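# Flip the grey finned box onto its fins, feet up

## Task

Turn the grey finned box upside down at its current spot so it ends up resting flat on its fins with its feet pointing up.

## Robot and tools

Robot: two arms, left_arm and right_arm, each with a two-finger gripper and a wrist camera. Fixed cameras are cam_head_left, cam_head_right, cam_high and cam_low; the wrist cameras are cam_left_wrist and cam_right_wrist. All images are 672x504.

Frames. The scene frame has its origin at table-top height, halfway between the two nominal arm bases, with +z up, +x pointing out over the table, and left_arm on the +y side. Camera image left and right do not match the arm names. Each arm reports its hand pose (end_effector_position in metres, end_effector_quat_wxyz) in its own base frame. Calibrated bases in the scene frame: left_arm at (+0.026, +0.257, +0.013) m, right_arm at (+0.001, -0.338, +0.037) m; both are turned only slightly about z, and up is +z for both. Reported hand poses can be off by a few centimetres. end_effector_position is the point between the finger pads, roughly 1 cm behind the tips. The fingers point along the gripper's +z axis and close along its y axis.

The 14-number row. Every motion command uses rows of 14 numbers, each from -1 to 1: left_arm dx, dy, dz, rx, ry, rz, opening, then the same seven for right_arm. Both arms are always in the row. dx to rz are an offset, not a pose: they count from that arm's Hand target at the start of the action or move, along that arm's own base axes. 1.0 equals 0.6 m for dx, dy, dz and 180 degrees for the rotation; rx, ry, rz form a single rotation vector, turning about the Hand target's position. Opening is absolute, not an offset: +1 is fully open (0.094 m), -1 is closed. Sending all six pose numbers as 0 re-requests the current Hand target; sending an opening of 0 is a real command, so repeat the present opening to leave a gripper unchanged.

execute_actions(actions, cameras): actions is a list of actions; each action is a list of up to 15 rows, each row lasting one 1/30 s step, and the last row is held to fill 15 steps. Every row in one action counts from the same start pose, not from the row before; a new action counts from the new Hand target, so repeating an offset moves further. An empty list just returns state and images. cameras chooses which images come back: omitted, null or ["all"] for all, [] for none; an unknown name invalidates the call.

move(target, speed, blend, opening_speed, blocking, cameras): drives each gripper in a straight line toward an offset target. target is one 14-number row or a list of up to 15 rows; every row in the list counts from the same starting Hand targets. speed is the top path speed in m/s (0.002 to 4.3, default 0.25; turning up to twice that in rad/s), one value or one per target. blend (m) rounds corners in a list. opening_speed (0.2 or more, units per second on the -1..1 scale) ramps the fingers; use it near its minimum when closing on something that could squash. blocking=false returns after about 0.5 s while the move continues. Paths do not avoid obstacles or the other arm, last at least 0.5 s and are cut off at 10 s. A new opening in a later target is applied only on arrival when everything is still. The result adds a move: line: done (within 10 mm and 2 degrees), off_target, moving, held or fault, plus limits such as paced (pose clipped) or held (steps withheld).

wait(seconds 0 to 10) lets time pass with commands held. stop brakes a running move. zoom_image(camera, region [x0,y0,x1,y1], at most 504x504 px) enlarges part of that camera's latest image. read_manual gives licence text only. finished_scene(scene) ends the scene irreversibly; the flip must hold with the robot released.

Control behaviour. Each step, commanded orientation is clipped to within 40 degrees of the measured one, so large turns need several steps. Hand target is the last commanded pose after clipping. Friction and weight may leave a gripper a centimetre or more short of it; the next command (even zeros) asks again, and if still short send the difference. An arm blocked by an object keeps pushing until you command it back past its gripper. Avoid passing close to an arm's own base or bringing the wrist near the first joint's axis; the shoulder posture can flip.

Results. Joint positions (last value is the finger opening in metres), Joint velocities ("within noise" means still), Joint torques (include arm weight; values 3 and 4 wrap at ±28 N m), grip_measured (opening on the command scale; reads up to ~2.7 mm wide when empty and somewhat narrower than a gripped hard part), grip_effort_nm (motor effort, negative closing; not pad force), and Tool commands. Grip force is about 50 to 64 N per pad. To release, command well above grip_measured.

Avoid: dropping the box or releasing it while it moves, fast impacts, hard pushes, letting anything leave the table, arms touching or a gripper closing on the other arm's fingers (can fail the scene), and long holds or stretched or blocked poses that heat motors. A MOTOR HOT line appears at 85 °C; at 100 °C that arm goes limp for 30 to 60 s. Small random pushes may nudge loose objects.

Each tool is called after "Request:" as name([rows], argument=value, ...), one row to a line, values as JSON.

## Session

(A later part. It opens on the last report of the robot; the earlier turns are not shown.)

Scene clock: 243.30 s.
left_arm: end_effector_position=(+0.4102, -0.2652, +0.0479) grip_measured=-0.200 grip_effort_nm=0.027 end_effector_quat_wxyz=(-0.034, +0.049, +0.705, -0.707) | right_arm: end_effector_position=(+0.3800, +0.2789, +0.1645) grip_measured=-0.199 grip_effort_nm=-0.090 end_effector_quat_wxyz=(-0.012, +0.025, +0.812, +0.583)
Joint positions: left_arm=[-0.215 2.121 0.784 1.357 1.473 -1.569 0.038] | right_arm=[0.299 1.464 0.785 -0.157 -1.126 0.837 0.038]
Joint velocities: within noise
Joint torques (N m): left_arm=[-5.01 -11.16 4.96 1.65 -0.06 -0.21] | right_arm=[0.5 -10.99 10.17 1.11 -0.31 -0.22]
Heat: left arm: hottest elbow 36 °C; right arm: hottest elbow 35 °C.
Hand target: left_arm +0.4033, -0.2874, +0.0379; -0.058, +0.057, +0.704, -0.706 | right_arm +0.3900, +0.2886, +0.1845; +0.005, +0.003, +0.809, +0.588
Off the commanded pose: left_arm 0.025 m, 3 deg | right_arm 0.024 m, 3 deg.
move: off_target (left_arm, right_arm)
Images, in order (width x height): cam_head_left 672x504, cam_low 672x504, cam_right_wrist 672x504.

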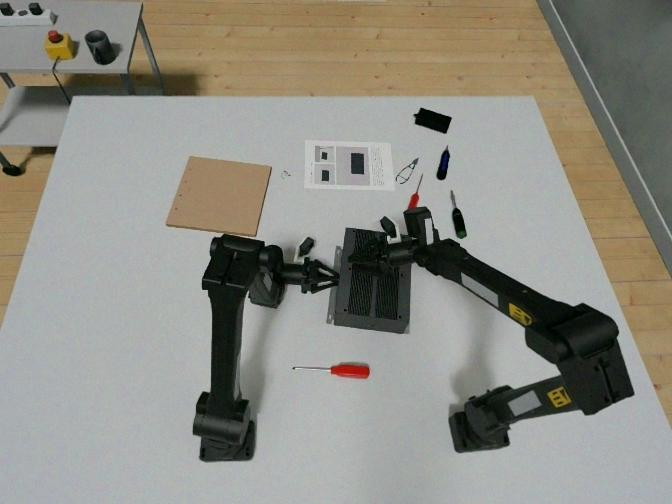

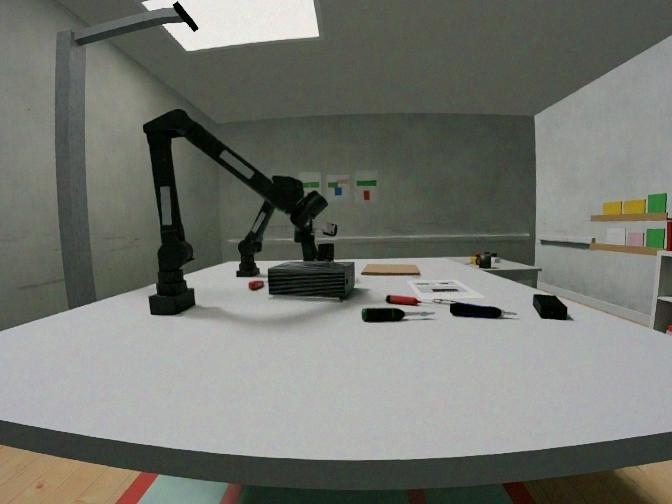

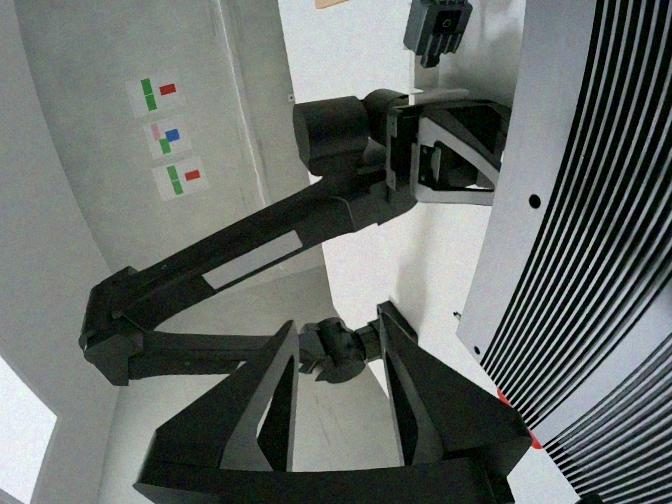

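Request:
zoom_image(camera="cam_head_left", region=[270, 200, 480, 350])

Request:
move([
  [0.035,0.137,0,0,0,0.05,-0.2,0,0,0.06,0,0,0,-0.2],
  [0.035,0.137,0.005,0,0,0.05,-0.2,0.017,-0.18,0.06,0.08,0,-0.05,-0.2],
  [0.035,0.137,0.005,0,0,0.05,-0.2,0.017,-0.364,0.05,0.1,0,-0.066,-0.2],
  [0.035,0.137,0.005,0,0,0.05,-0.2,0.017,-0.364,-0.234,0.1,0,-0.066,-0.2],
], speed=[0.2,0.2,0.2,0.15], cameras=["cam_head_left"])

Request:
zoom_image(camera="cam_head_left", region=[270, 200, 480, 350])

Scaled by 2.400.

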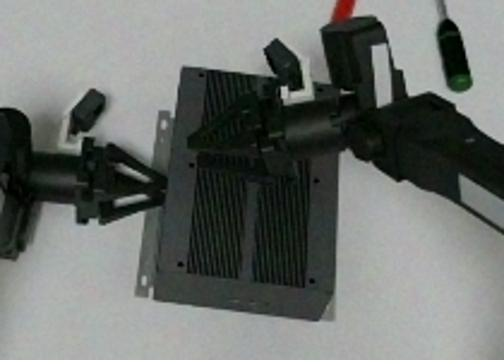

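Scene clock: 296.60 s.
left_arm: end_effector_position=(+0.4274, -0.2045, +0.0443) grip_measured=-0.200 grip_effort_nm=0.027 end_effector_quat_wxyz=(+0.003, +0.004, +0.707, -0.707) | right_arm: end_effector_position=(+0.3919, +0.0773, +0.0421) grip_measured=-0.199 grip_effort_nm=-0.085 end_effector_quat_wxyz=(+0.062, +0.110, +0.697, +0.706)
Joint positions: left_arm=[-0.075 2.121 0.753 1.378 1.497 -1.571 0.038] | right_arm=[-0.249 1.909 0.607 0.449 -1.578 0.787 0.038]
Joint velocities: within noise
Joint torques (N m): left_arm=[-0.85 -12.45 2.77 2.44 0.17 -0.24] | right_arm=[-1.61 -10.4 4.08 1.99 -0.76 -0.17]
Heat: left arm: hottest elbow 36 °C; right arm: hottest elbow 41 °C.
Hand target: left_arm +0.4243, -0.2051, +0.0409; -0.002, +0.002, +0.706, -0.708 | right_arm +0.4002, +0.0702, +0.0440; +0.065, +0.087, +0.703, +0.703
Off the commanded pose: left_arm 0.005 m, 1 deg | right_arm 0.011 m, 3 deg.
joint sent to its limit (right arm) — joint 5 (wrist yaw), lower limit. The joint targets still meet the commanded pose.
move: off_target (right_arm)
Images, in order (width x height): cam_head_left 672x504.

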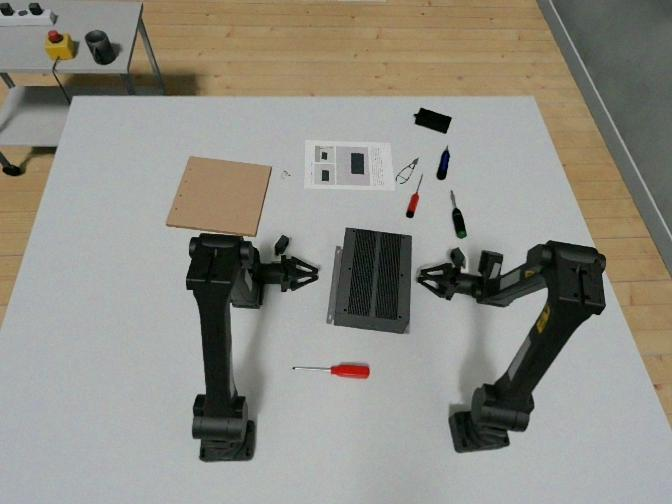

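Scaled by 2.400.

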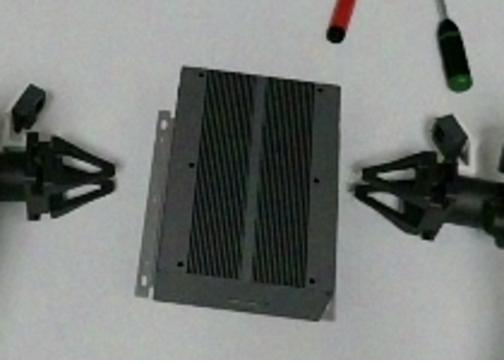

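Request:
move([
  [0,0,0,0,0,0,-0.2,0.03,0.0,0,0,0,0,-0.2],
  [0,0,0,0,0,0,-0.2,0.03,0.03,0,0,0,0,-0.2],
  [0,0,0,0,0,0,-0.2,0.005,0.21,0,0,0,0,-0.2],
], speed=0.1, cameras=["cam_head_left"])

Request:
zoom_image(camera="cam_head_left", region=[240, 200, 450, 350])

Scene clock: 309.63 s.
left_arm: end_effector_position=(+0.4274, -0.2045, +0.0443) grip_measured=-0.200 grip_effort_nm=0.027 end_effector_quat_wxyz=(+0.003, +0.004, +0.707, -0.707) | right_arm: end_effector_position=(+0.4159, +0.1532, +0.0432) grip_measured=-0.199 grip_effort_nm=-0.061 end_effector_quat_wxyz=(+0.097, +0.129, +0.699, +0.697)
Joint positions: left_arm=[-0.075 2.121 0.753 1.378 1.497 -1.571 0.038] | right_arm=[-0.026 2.076 0.566 1.476 -1.275 1.582 0.038]
Joint velocities: within noise
Joint torques (N m): left_arm=[-0.85 -12.34 2.81 2.41 0.17 -0.22] | right_arm=[7.36 -11.11 2.02 2.4 -0.6 -0.07]
Heat: left arm: hottest elbow 35 °C; right arm: hottest elbow 40 °C.
Hand target: left_arm +0.4243, -0.2051, +0.0409; -0.002, +0.002, +0.706, -0.708 | right_arm +0.4032, +0.1962, +0.0439; +0.064, +0.087, +0.703, +0.703
Off the commanded pose: left_arm 0.005 m, 1 deg | right_arm 0.045 m, 6 deg.
move: off_target (right_arm)
Images, in order (width x height): cam_head_left 672x504.

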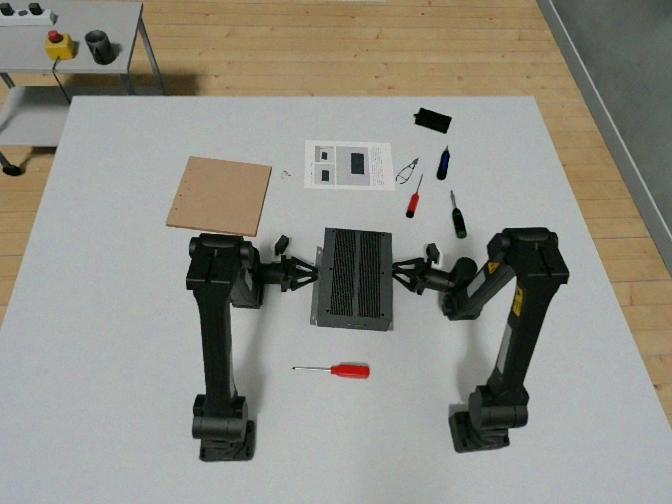

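Scaled by 2.400.

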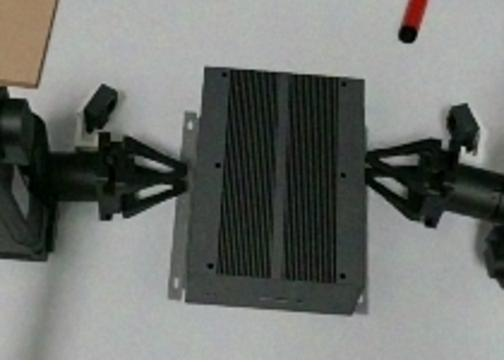

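Request:
move([
  [0,0,0,0,0,0,-0.2,-0.03,-0.13,0,0,0,0,-0.2],
  [0,0,0,0,0,0,-0.2,-0.03,-0.13,-0.008,0,0,0,-0.2],
  [-0.0355,-0.125,-0.005,0,0,-0.05,-0.2,-0.022,0.074,-0.008,0,0,0.056,-0.2],
], speed=[0.15,0.1,0.1], cameras=["cam_head_left"])

Request:
zoom_image(camera="cam_head_left", region=[240, 200, 450, 350])

Scene clock: 324.50 s.
left_arm: end_effector_position=(+0.4226, -0.2159, +0.0444) grip_measured=-0.200 grip_effort_nm=0.022 end_effector_quat_wxyz=(-0.006, +0.014, +0.707, -0.707) | right_arm: end_effector_position=(+0.3897, +0.1585, +0.0387) grip_measured=-0.199 grip_effort_nm=-0.056 end_effector_quat_wxyz=(+0.048, +0.092, +0.704, +0.702)
Joint positions: left_arm=[-0.102 2.122 0.756 1.378 1.498 -1.572 0.038] | right_arm=[-0.027 2.088 0.553 1.484 -1.399 1.583 0.038]
Joint velocities: within noise
Joint torques (N m): left_arm=[-12.45 -11.46 5.29 1.48 0.03 -0.21] | right_arm=[14.51 -10.34 5.61 1.77 0.89 0.01]
Heat: left arm: hottest elbow 35 °C; right arm: hottest elbow 38 °C.
Hand target: left_arm +0.4030, -0.2801, +0.0378; -0.058, +0.057, +0.704, -0.706 | right_arm +0.3901, +0.2407, +0.0392; +0.003, +0.025, +0.708, +0.706
Off the commanded pose: left_arm 0.067 m, 8 deg | right_arm 0.082 m, 9 deg.
move: off_target (left_arm, right_arm)
Images, in order (width x height): cam_head_left 672x504.

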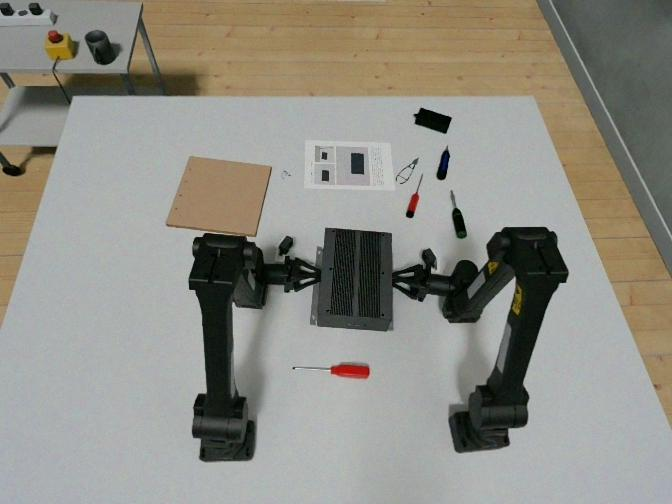

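Scaled by 2.400.

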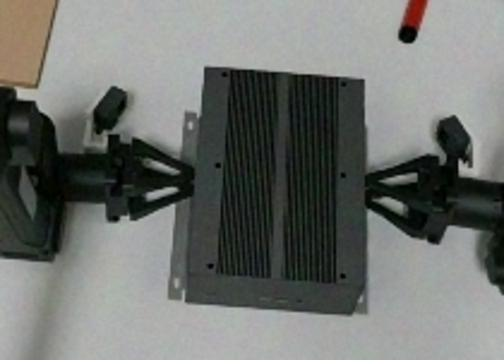

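Request:
move([
  [0,0,0,0,0,0,-0.2,0,0,0.08,-0.01,0,0,-0.2],
  [0,0,0,0,0,0,-0.2,0,0.01,0.16,-0.06,0,0,-0.2],
], speed=0.05, cameras=["cam_right_wrist","cam_low"])

Request:
zoom_image(camera="cam_low", region=[230, 230, 390, 320])

Scene clock: 334.60 s.
left_arm: end_effector_position=(+0.4309, -0.2110, +0.0424) grip_measured=-0.200 grip_effort_nm=0.017 end_effector_quat_wxyz=(+0.002, +0.007, +0.707, -0.707) | right_arm: end_effector_position=(+0.3651, +0.1801, +0.0741) grip_measured=-0.197 grip_effort_nm=-0.188 end_effector_quat_wxyz=(-0.019, +0.157, +0.777, +0.609)
Joint positions: left_arm=[-0.089 2.131 0.77 1.375 1.49 -1.572 0.038] | right_arm=[0.05 1.6 0.55 0.163 -1.232 0.942 0.038]
Joint velocities: within noise
Joint torques (N m): left_arm=[-13.39 -12.34 4.25 1.66 0.49 -0.21] | right_arm=[10.7 -13.92 12.62 3 -2.76 -0.23]
Heat: left arm: hottest elbow 35 °C; right arm: hottest elbow 38 °C.
Hand target: left_arm +0.4030, -0.2801, +0.0378; -0.058, +0.057, +0.704, -0.706 | right_arm +0.3901, +0.2466, +0.1352; +0.005, +0.025, +0.771, +0.636
Off the commanded pose: left_arm 0.075 m, 9 deg | right_arm 0.094 m, 16 deg.
move: off_target (left_arm, right_arm)
Images, in order (width x height): cam_low 672x504, cam_right_wrist 672x504.

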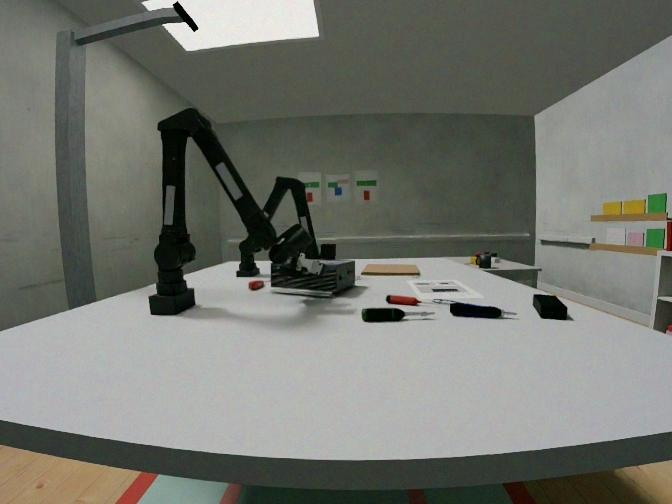

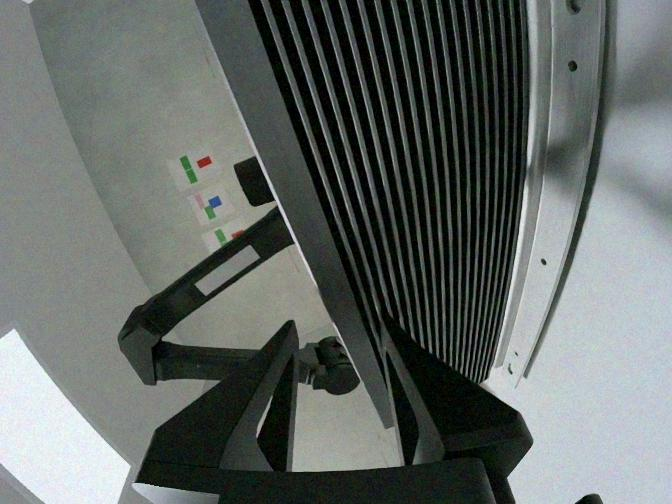

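Scaled by 3.150.

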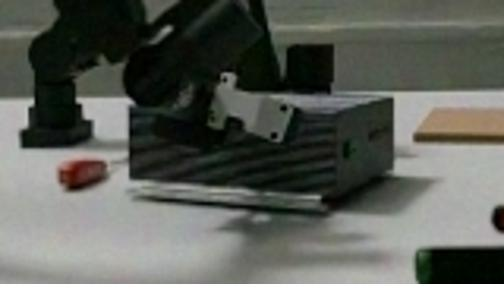

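Request:
move([
  [0,0,0,0,0,0,-0.2,0,0,-0.08,0.03,0,0,-0.2],
  [0,0,0,0,0,0,-0.2,0,-0.01,-0.16,0.06,0,0,-0.2],
], speed=0.06, cameras=["cam_right_wrist","cam_low","cam_head_left"])

Request:
zoom_image(camera="cam_low", region=[230, 230, 390, 320])

Scene clock: 353.37 s.
left_arm: end_effector_position=(+0.4399, -0.2014, +0.0431) grip_measured=-0.200 grip_effort_nm=0.017 end_effector_quat_wxyz=(+0.014, -0.001, +0.707, -0.708) | right_arm: end_effector_position=(+0.3666, +0.1848, +0.0626) grip_measured=-0.202 grip_effort_nm=0.090 end_effector_quat_wxyz=(+0.002, +0.034, +0.714, +0.699)
Joint positions: left_arm=[-0.067 2.133 0.778 1.373 1.483 -1.572 0.038] | right_arm=[0.038 1.932 0.538 1.147 -1.479 1.368 0.037]
Joint velocities: within noise
Joint torques (N m): left_arm=[-14.86 -12.57 3.4 1.69 1.01 -0.18] | right_arm=[9.58 -4.13 7.8 1.16 4.12 -0.26]
Heat: left arm: hottest shoulder 35 °C; right arm: hottest elbow 44 °C.
Hand target: left_arm +0.4030, -0.2801, +0.0379; -0.058, +0.057, +0.704, -0.706 | right_arm +0.3900, +0.2406, +0.0392; +0.003, +0.025, +0.708, +0.706
Off the commanded pose: left_arm 0.087 m, 11 deg | right_arm 0.065 m, 1 deg.
move: off_target (left_arm, right_arm)
Images, in order (width x height): cam_head_left 672x504, cam_low 672x504, cam_right_wrist 672x504.

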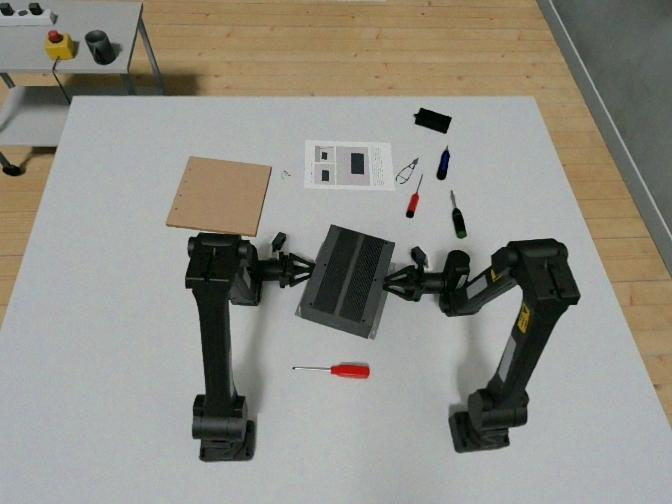

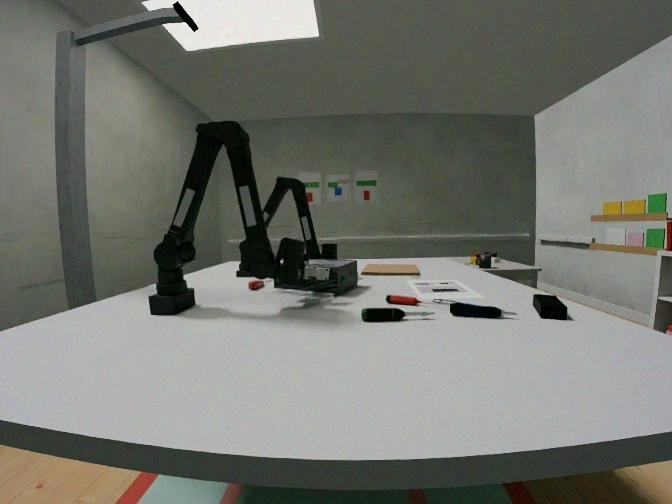

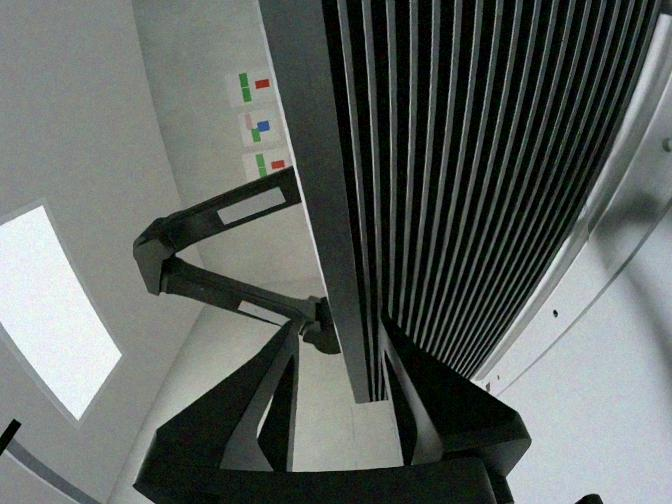

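Scaled by 3.150.

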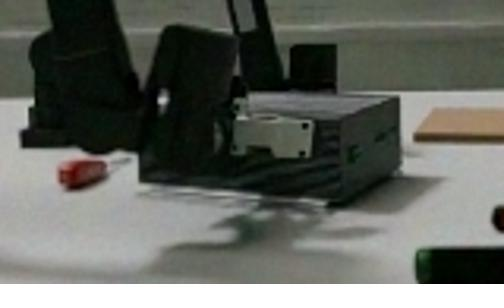

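Request:
move([
  [0,0.2,0,0,0,0.05,-0.2,0,-0.2,0.02,0,0,0,-0.2],
  [0.01,0.22,0,0,0,0.05,-0.2,0.01,-0.25,0.02,0,0,-0.03,-0.2],
], speed=0.15, cameras=["cam_right_wrist","cam_low","cam_head_left"])

Request:
zoom_image(camera="cam_right_wrist", region=[300, 100, 672, 400])

Request:
zoom_image(camera="cam_low", region=[250, 245, 370, 305])

Scene clock: 361.87 s.
left_arm: end_effector_position=(+0.4099, -0.1546, +0.0391) grip_measured=-0.200 grip_effort_nm=0.022 end_effector_quat_wxyz=(+0.020, -0.021, +0.707, -0.707) | right_arm: end_effector_position=(+0.3964, +0.0956, +0.0506) grip_measured=-0.202 grip_effort_nm=0.066 end_effector_quat_wxyz=(+0.051, +0.083, +0.702, +0.706)
Joint positions: left_arm=[0.044 2.112 0.675 1.407 1.555 -1.542 0.038] | right_arm=[-0.197 1.997 0.582 1.148 -1.578 1.351 0.038]
Joint velocities: within noise
Joint torques (N m): left_arm=[0.5 -11.99 1.95 1.99 0.14 -0.05] | right_arm=[-1.73 -11.11 1.81 1.85 -0.33 -0.22]
Heat: left arm: hottest shoulder 35 °C; right arm: hottest elbow 42 °C.
Hand target: left_arm +0.4091, -0.1482, +0.0378; -0.002, +0.002, +0.706, -0.708 | right_arm +0.3960, +0.0906, +0.0511; +0.036, +0.059, +0.706, +0.705
Off the commanded pose: left_arm 0.007 m, 4 deg | right_arm 0.005 m, 3 deg.
joint sent to its limit (left arm) — joint 5 (wrist yaw), upper limit. The joint targets are off in orientation, not in position.
joint sent to its limit (right arm) — joint 5 (wrist yaw), lower limit. The joint targets are off in orientation, not in position.
move: off_target (left_arm, right_arm)
Images, in order (width x height): cam_head_left 672x504, cam_low 672x504, cam_right_wrist 672x504.

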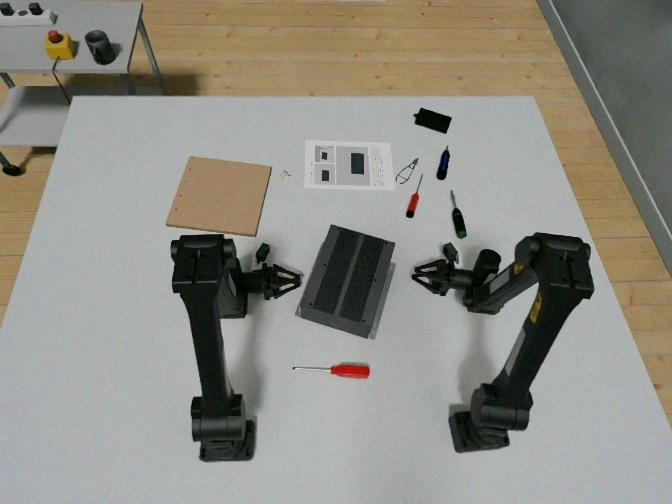

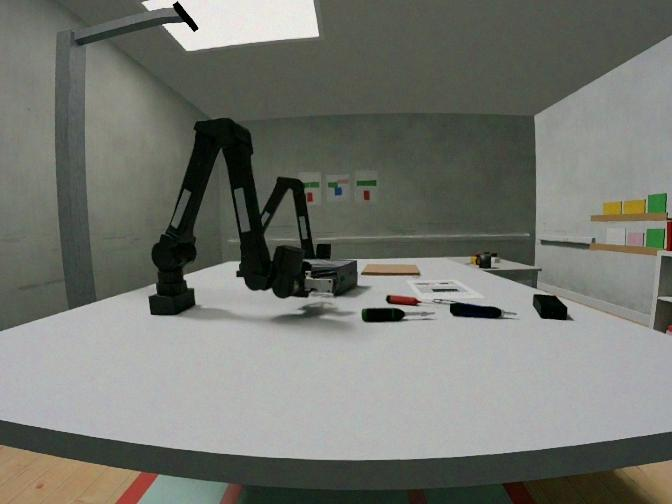

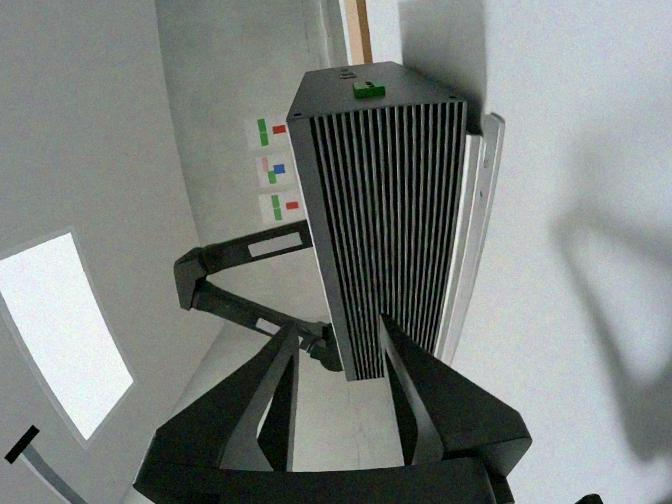

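Scaled by 1.355 from the camera's 672x504 image, which has a finer 960x720 frame.

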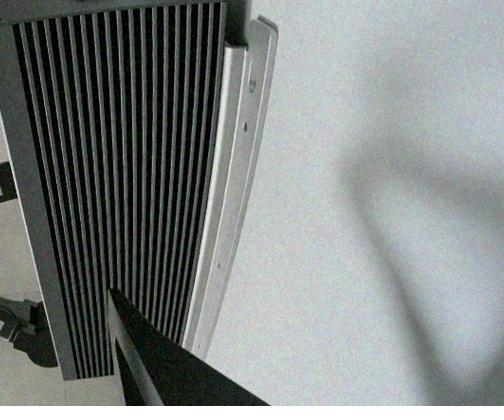

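Scaled by 4.200.

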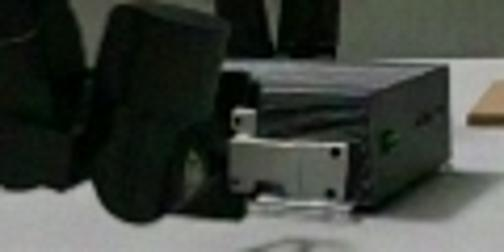

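Request:
move([
  [0,0.08,0,0,0,0,-0.2,0.1,0,-0.01,0,0,0,-0.2],
  [0,0.08,0,0,0,0,-0.2,0.1,0.1,-0.01,0,0,0,-0.2],
  [0,0.08,0,0,0,0,-0.2,0.1,0.23,-0.01,0,0,0,-0.2],
], speed=0.1, cameras=["cam_head_left"])

Scene clock: 383.60 s.
left_arm: end_effector_position=(+0.4113, -0.1054, +0.0388) grip_measured=-0.200 grip_effort_nm=0.022 end_effector_quat_wxyz=(+0.065, -0.064, +0.704, -0.704) | right_arm: end_effector_position=(+0.4731, +0.1793, +0.0457) grip_measured=-0.201 grip_effort_nm=0.051 end_effector_quat_wxyz=(+0.071, +0.107, +0.702, +0.701)
Joint positions: left_arm=[0.167 2.101 0.634 1.415 1.556 -1.518 0.038] | right_arm=[0.031 2.103 0.754 1.319 -1.288 1.591 0.038]
Joint velocities: within noise
Joint torques (N m): left_arm=[0.26 -11.69 1.57 1.88 0.15 -0.06] | right_arm=[7.12 -12.86 3.17 2.36 -1.05 -0.14]
Heat: left arm: hottest shoulder 35 °C; right arm: hottest elbow 38 °C.
Hand target: left_arm +0.4090, -0.1001, +0.0378; -0.002, +0.002, +0.706, -0.708 | right_arm +0.4560, +0.2286, +0.0453; +0.036, +0.058, +0.706, +0.705
Off the commanded pose: left_arm 0.006 m, 11 deg | right_arm 0.052 m, 7 deg.
joint sent to its limit (left arm) — joint 5 (wrist yaw), upper limit. The joint targets are off in orientation, not in position.
move: off_target (left_arm, right_arm)
Images, in order (width x height): cam_head_left 672x504.

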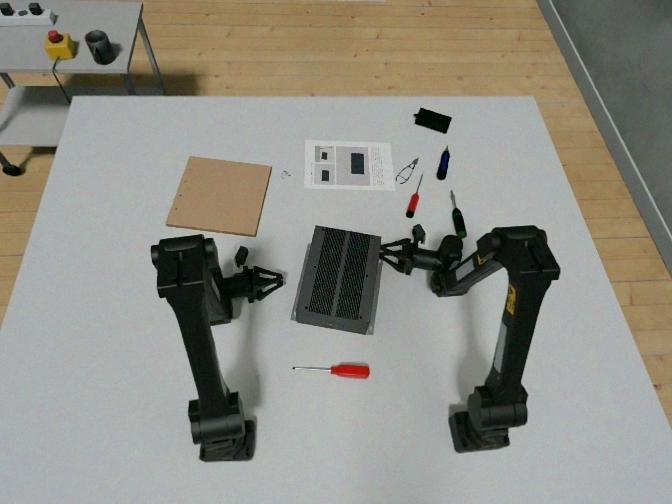

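Request:
move(target=[0,0.05,0,0,0,0,-0.2,0,0.06,0,0,0,0,-0.2], speed=0.1, cameras=["cam_head_left"])

Request:
zoom_image(camera="cam_head_left", region=[220, 200, 430, 350])

Scene clock: 391.27 s.
left_arm: end_effector_position=(+0.4116, -0.0758, +0.0388) grip_measured=-0.200 grip_effort_nm=0.022 end_effector_quat_wxyz=(+0.091, -0.091, +0.702, -0.701) | right_arm: end_effector_position=(+0.4811, +0.2062, +0.0457) grip_measured=-0.201 grip_effort_nm=0.051 end_effector_quat_wxyz=(+0.081, +0.113, +0.700, +0.700)
Joint positions: left_arm=[0.242 2.095 0.615 1.415 1.556 -1.505 0.038] | right_arm=[0.095 2.111 0.771 1.321 -1.201 1.599 0.038]
Joint velocities: within noise
Joint torques (N m): left_arm=[0.44 -11.34 1.48 1.87 0.17 -0.05] | right_arm=[7.88 -13.45 3.37 1.98 -1.49 -0.15]
Heat: left arm: hottest shoulder 35 °C; right arm: hottest elbow 38 °C.
Hand target: left_arm +0.4091, -0.0701, +0.0379; -0.002, +0.002, +0.706, -0.708 | right_arm +0.4560, +0.2647, +0.0451; +0.036, +0.059, +0.706, +0.705
Off the commanded pose: left_arm 0.006 m, 15 deg | right_arm 0.064 m, 8 deg.
joint sent to its limit (left arm) — joint 5 (wrist yaw), upper limit. The joint targets are off in orientation, not in position.
move: off_target (left_arm, right_arm)
Images, in order (width x height): cam_head_left 672x504.

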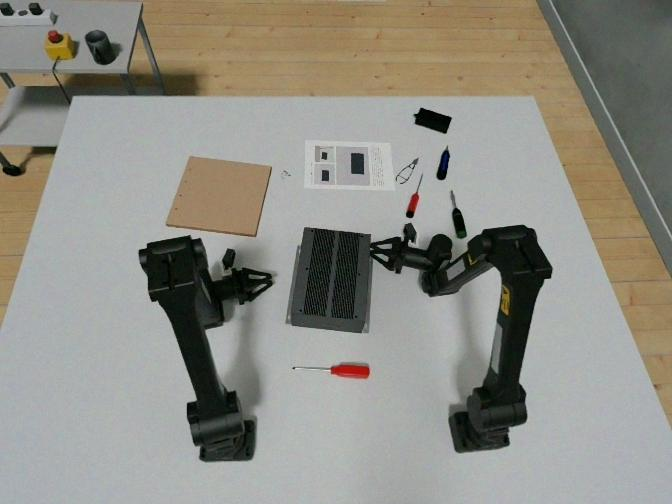

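Scaled by 2.400.

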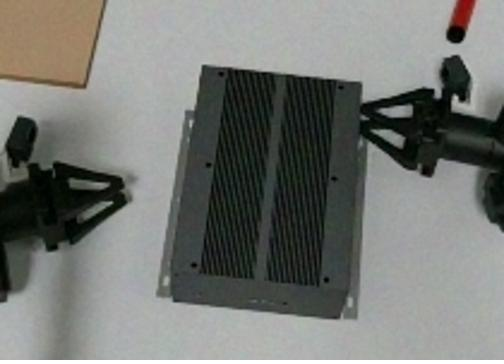

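Request:
move([
  [0,0,0,0,0,0,-0.2,0.0,-0.166,0,0,0,0,-0.2],
  [0,0,0,0,0,0,-0.2,-0.085,-0.166,-0.007,0,0,0,-0.2],
  [-0.015,-0.243,0,0,0,-0.02,-0.2,-0.11,0.072,-0.007,0,0,0.02,-0.2],
], speed=[0.15,0.12,0.1], cameras=["cam_head_left","cam_right_wrist"])

Request:
zoom_image(camera="cam_head_left", region=[220, 200, 430, 350])

Scene clock: 412.90 s.
left_arm: end_effector_position=(+0.4129, -0.1432, +0.0426) grip_measured=-0.200 grip_effort_nm=0.027 end_effector_quat_wxyz=(+0.035, -0.026, +0.707, -0.706) | right_arm: end_effector_position=(+0.4044, +0.2256, +0.0347) grip_measured=-0.200 grip_effort_nm=-0.007 end_effector_quat_wxyz=(+0.057, +0.102, +0.706, +0.699)
Joint positions: left_arm=[0.071 2.095 0.668 1.382 1.556 -1.514 0.038] | right_arm=[0.158 2.103 0.596 1.46 -1.188 1.59 0.038]
Joint velocities: within noise
Joint torques (N m): left_arm=[-14.45 -10.99 4.41 1.44 0 -0.22] | right_arm=[14.04 -11.99 5.11 1.73 0.62 -0.05]
Heat: left arm: hottest shoulder 36 °C; right arm: hottest elbow 36 °C.
Hand target: left_arm +0.4001, -0.2159, +0.0379; -0.025, +0.024, +0.706, -0.708 | right_arm +0.3901, +0.3078, +0.0409; +0.013, +0.036, +0.707, +0.706
Off the commanded pose: left_arm 0.074 m, 9 deg | right_arm 0.084 m, 9 deg.
move: off_target (left_arm, right_arm)
Images, in order (width x height): cam_head_left 672x504, cam_right_wrist 672x504.

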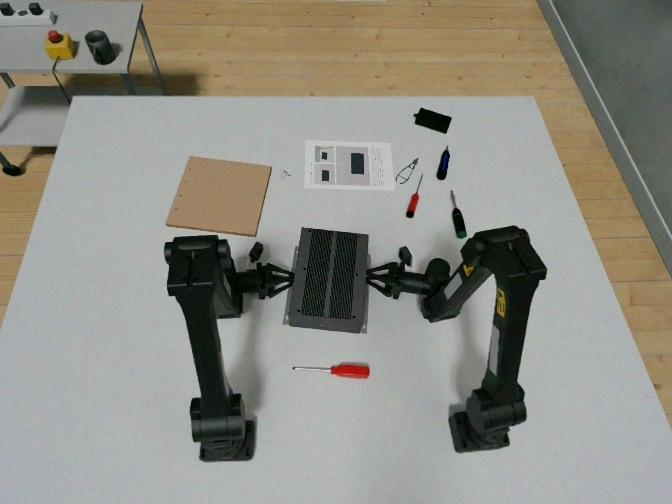

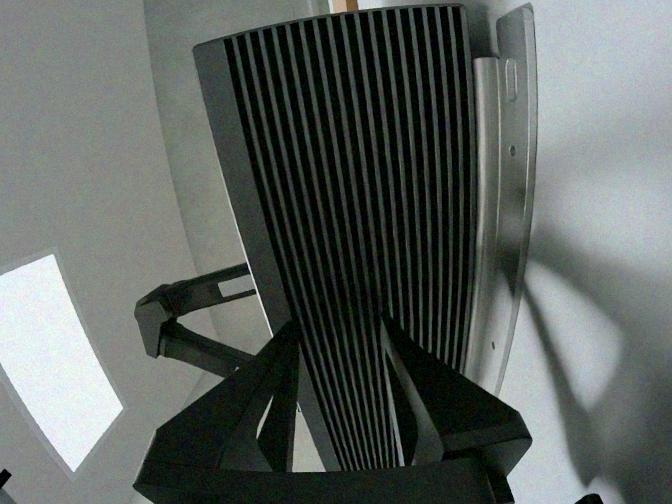

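Scaled by 2.400.

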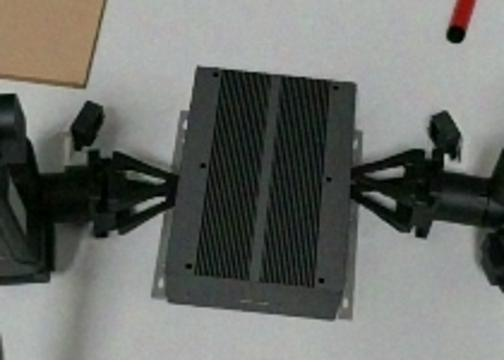

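Request:
move([
  [0,0.02,0,0,0,0,-0.2,0,0.02,0.04,0,0,0,-0.2],
  [0,0.025,0,0,0,0,-0.2,0,0.02,0.14,0,0,0,-0.2],
], speed=0.05, cameras=["cam_right_wrist","cam_low"])

Request:
zoom_image(camera="cam_low", region=[230, 230, 390, 320])

Scene clock: 422.73 s.
left_arm: end_effector_position=(+0.4147, -0.1414, +0.0416) grip_measured=-0.200 grip_effort_nm=0.027 end_effector_quat_wxyz=(+0.035, -0.030, +0.707, -0.706) | right_arm: end_effector_position=(+0.4103, +0.2312, +0.0595) grip_measured=-0.199 grip_effort_nm=-0.081 end_effector_quat_wxyz=(+0.032, +0.166, +0.716, +0.678)
Joint positions: left_arm=[0.076 2.098 0.672 1.376 1.555 -1.514 0.038] | right_arm=[0.182 1.933 0.566 1.188 -1.107 1.592 0.038]
Joint velocities: within noise
Joint torques (N m): left_arm=[-12.16 -11.4 3.55 1.61 0.19 -0.14] | right_arm=[13.45 -19.14 6.49 3.86 -2.01 0.18]
Heat: left arm: hottest shoulder 36 °C; right arm: hottest elbow 36 °C.
Hand target: left_arm +0.4002, -0.2009, +0.0379; -0.024, +0.024, +0.706, -0.708 | right_arm +0.3900, +0.3198, +0.1250; +0.014, +0.036, +0.707, +0.706
Off the commanded pose: left_arm 0.061 m, 9 deg | right_arm 0.112 m, 15 deg.
joint sent to its limit (left arm) — joint 5 (wrist yaw), upper limit. The joint targets are off in position, not in orientation.
move: off_target (left_arm, right_arm)
Images, in order (width x height): cam_low 672x504, cam_right_wrist 672x504.

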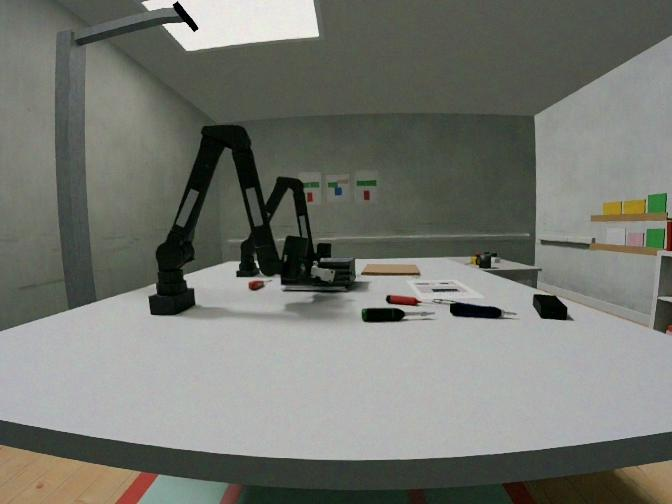

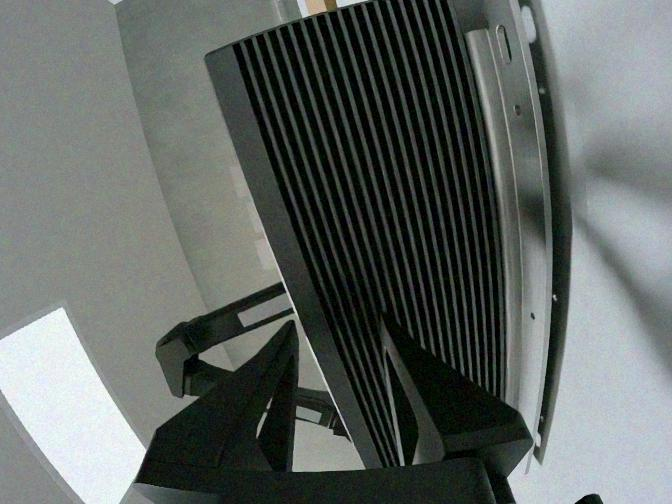

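Scaled by 3.150.

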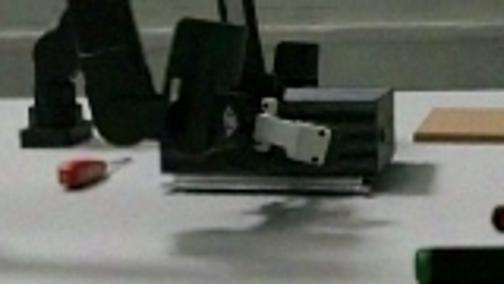

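Request:
move([
  [0,0.0,0,0,0,0,-0.2,0,0,0.06,0,0,0,-0.2],
], speed=0.05, cameras=["cam_right_wrist","cam_low"])

Request:
zoom_image(camera="cam_low", region=[230, 230, 390, 320])

Scene clock: 434.80 s.
left_arm: end_effector_position=(+0.4076, -0.1809, +0.0441) grip_measured=-0.200 grip_effort_nm=0.032 end_effector_quat_wxyz=(+0.008, +0.008, +0.707, -0.707) | right_arm: end_effector_position=(+0.3775, +0.3198, +0.1566) grip_measured=-0.199 grip_effort_nm=-0.090 end_effector_quat_wxyz=(+0.002, +0.039, +0.709, +0.704)
Joint positions: left_arm=[-0.021 2.098 0.692 1.375 1.55 -1.516 0.038] | right_arm=[0.384 1.71 0.631 1.062 -1.128 1.608 0.038]
Joint velocities: within noise
Joint torques (N m): left_arm=[-5.01 -11.11 3.48 1.47 0.37 -0.19] | right_arm=[-1.26 -10.11 6.68 1.59 0.12 -0.21]
Heat: left arm: hottest shoulder 35 °C; right arm: hottest elbow 36 °C.
Hand target: left_arm +0.4000, -0.2009, +0.0379; -0.025, +0.024, +0.706, -0.708 | right_arm +0.3901, +0.3198, +0.1611; +0.014, +0.036, +0.707, +0.706
Off the commanded pose: left_arm 0.022 m, 4 deg | right_arm 0.013 m, 1 deg.
joint sent to its limit (left arm) — joint 5 (wrist yaw), upper limit. The joint targets still meet the commanded pose.
move: off_target (left_arm, right_arm)
Images, in order (width x height): cam_low 672x504, cam_right_wrist 672x504.

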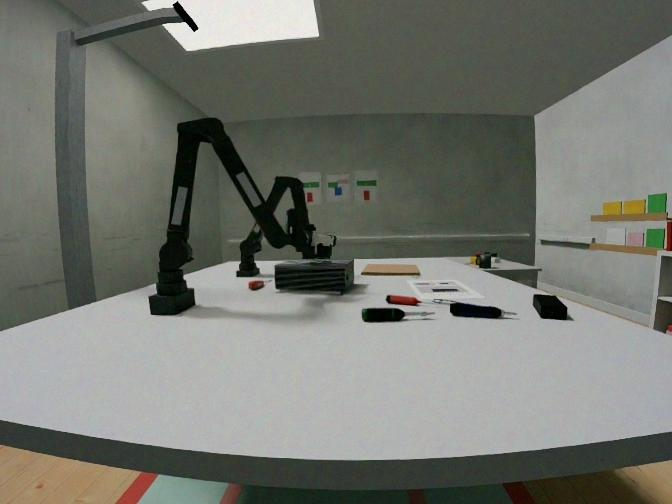

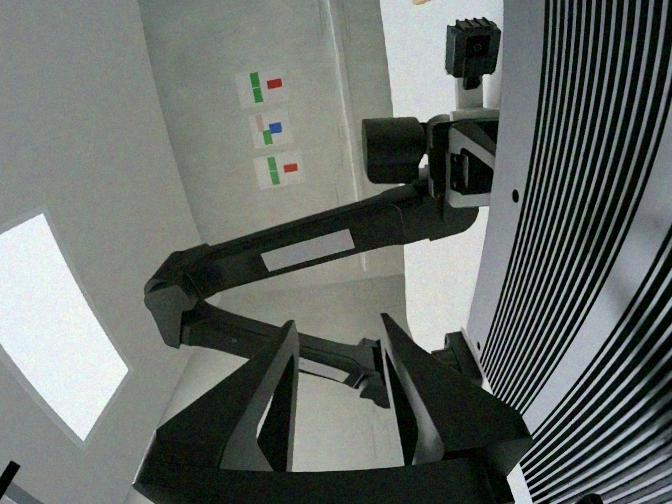

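Scaled by 3.150.

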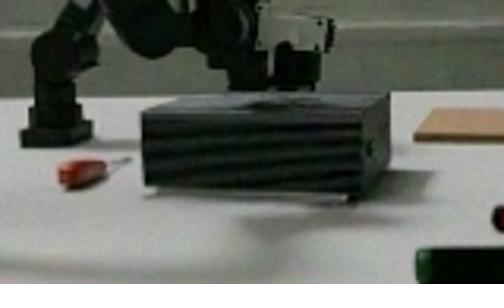

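Request:
move([
  [0.0,0.12,0.03,0,0,0,0.2,0.02,-0.12,0.05,0,0,0,0.2],
  [0.017,0.2,0.04,0.001,-0.5007,0.0356,0.2,0.03,-0.33,0.05,-0.035,-0.509,0.001,0.2],
  [0.017,0.2,0.0,0.001,-0.5007,0.0356,0.2,0.03,-0.33,-0.18,-0.035,-0.509,0.001,0.2],
], speed=[0.2,0.4,0.15], cameras=["cam_head_left","cam_right_wrist","cam_left_wrist"])

Request:
zoom_image(camera="cam_head_left", region=[220, 200, 430, 350])

Scene clock: 500.87 s.
left_arm: end_effector_position=(+0.4083, -0.0856, +0.0442) grip_measured=+0.197 grip_effort_nm=0.159 end_effector_quat_wxyz=(+0.553, +0.435, +0.557, -0.441) | right_arm: end_effector_position=(+0.4022, +0.1278, +0.0526) grip_measured=+0.199 grip_effort_nm=0.061 end_effector_quat_wxyz=(+0.518, -0.466, +0.532, +0.481)
Joint positions: left_arm=[0.219 2.113 0.615 1.571 1.555 -0.082 0.056] | right_arm=[-0.111 2.094 0.637 1.563 -1.578 0.134 0.056]
Joint velocities: within noise
Joint torques (N m): left_arm=[-0.09 -9.7 2.63 2.02 0.09 -0.09] | right_arm=[-1.44 -10.7 2.62 1.88 -0.09 -0.14]
Heat: left arm: hottest shoulder 34 °C; right arm: hottest elbow 36 °C.
Hand target: left_arm +0.4103, -0.0809, +0.0378; +0.518, +0.482, +0.517, -0.482 | right_arm +0.4080, +0.1218, +0.0530; +0.517, -0.482, +0.517, +0.483
Off the commanded pose: left_arm 0.008 m, 9 deg | right_arm 0.008 m, 3 deg.
joint sent to its limit (left arm) — joint 5 (wrist yaw), upper limit. The joint targets are off in orientation, not in position.
joint sent to its limit (right arm) — joint 5 (wrist yaw), lower limit. The joint targets still meet the commanded pose.
move: off_target (left_arm, right_arm)
Images, in order (width x height): cam_head_left 672x504, cam_left_wrist 672x504, cam_right_wrist 672x504.

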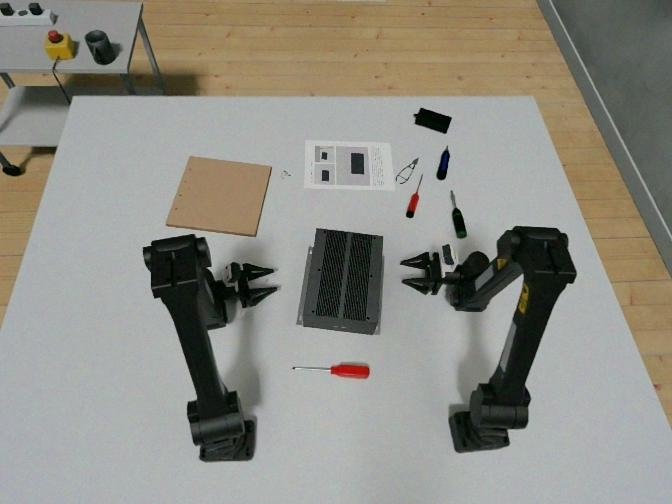

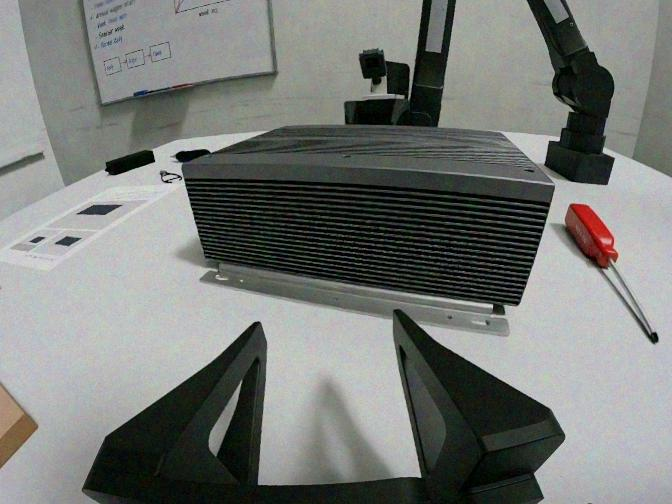

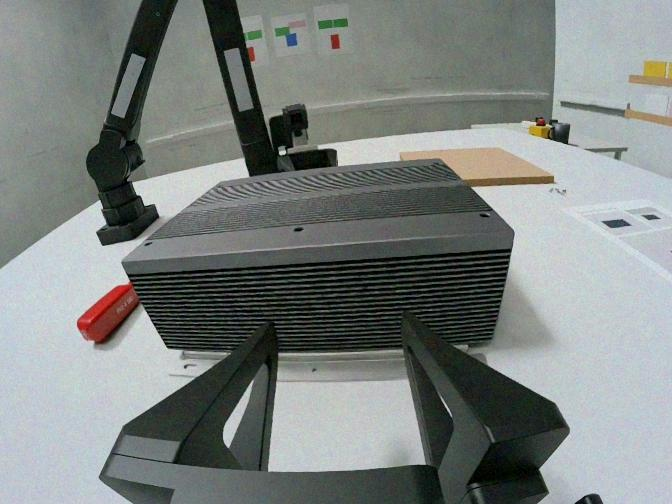

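Scaled by 2.400.

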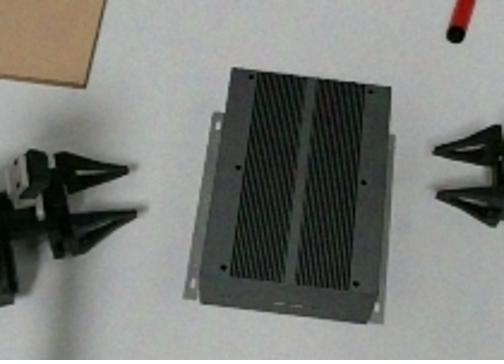

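Request:
move([
  [0.003,-0.075,-0.017,0,0,0,0.2,-0.013,0.06,0.003,0,0,0,0.2],
  [-0.04,-0.293,-0.017,0,0,-0.067,0.2,-0.092,0.309,0.003,0,0,0.067,0.2],
], speed=[0.15,0.1], cameras=["cam_head_left","cam_right_wrist","cam_left_wrist"])

Request:
zoom_image(camera="cam_head_left", region=[220, 200, 430, 350])

Scene clock: 528.03 s.
left_arm: end_effector_position=(+0.4029, -0.1781, +0.0360) grip_measured=+0.198 grip_effort_nm=0.129 end_effector_quat_wxyz=(+0.504, +0.502, +0.497, -0.497) | right_arm: end_effector_position=(+0.3970, +0.1917, +0.0528) grip_measured=+0.199 grip_effort_nm=0.027 end_effector_quat_wxyz=(+0.529, -0.464, +0.533, +0.471)
Joint positions: left_arm=[-0.014 2.155 0.693 1.553 1.555 -0.079 0.056] | right_arm=[0.058 2.066 0.6 1.48 -1.386 0.025 0.056]
Joint velocities: within noise
Joint torques (N m): left_arm=[-15.62 -10.7 3.99 1.21 -1.13 -0.2] | right_arm=[18.9 -11.58 2.89 0.95 -1.33 -0.13]
Heat: left arm: hottest shoulder 34 °C; right arm: hottest elbow 35 °C.
Hand target: left_arm +0.3863, -0.2567, +0.0276; +0.464, +0.533, +0.464, -0.534 | right_arm +0.3529, +0.3072, +0.0548; +0.463, -0.534, +0.463, +0.534
Off the commanded pose: left_arm 0.081 m, 8 deg | right_arm 0.124 m, 15 deg.
move: off_target (left_arm, right_arm)
Images, in order (width x height): cam_head_left 672x504, cam_left_wrist 672x504, cam_right_wrist 672x504.

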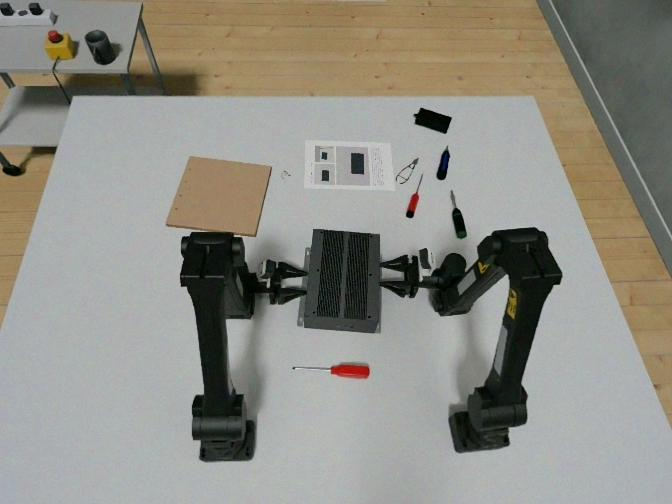

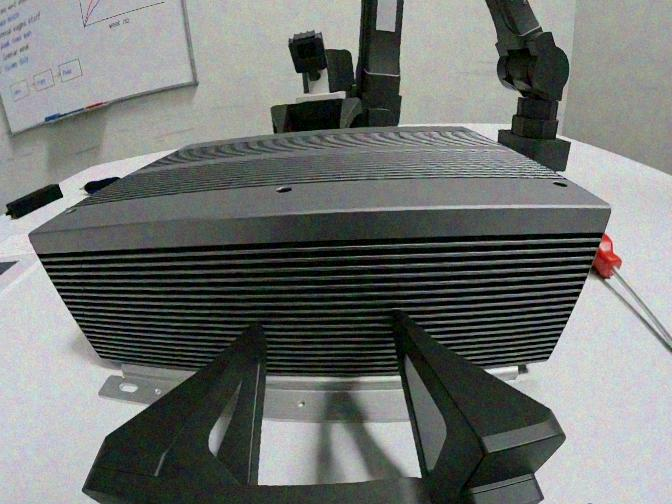

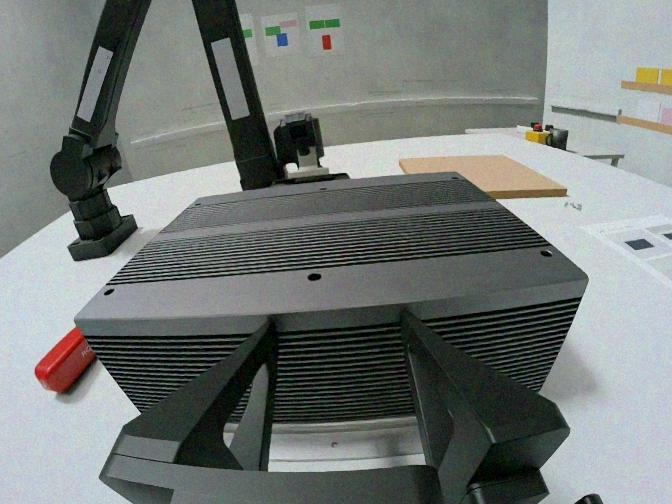

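Scaled by 2.400.

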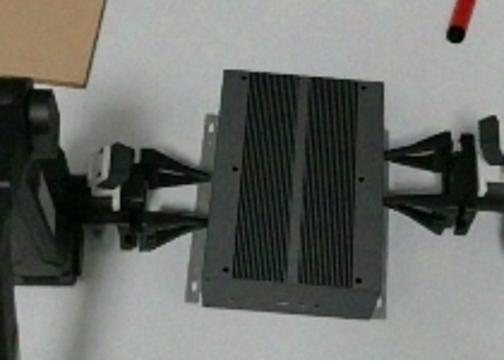

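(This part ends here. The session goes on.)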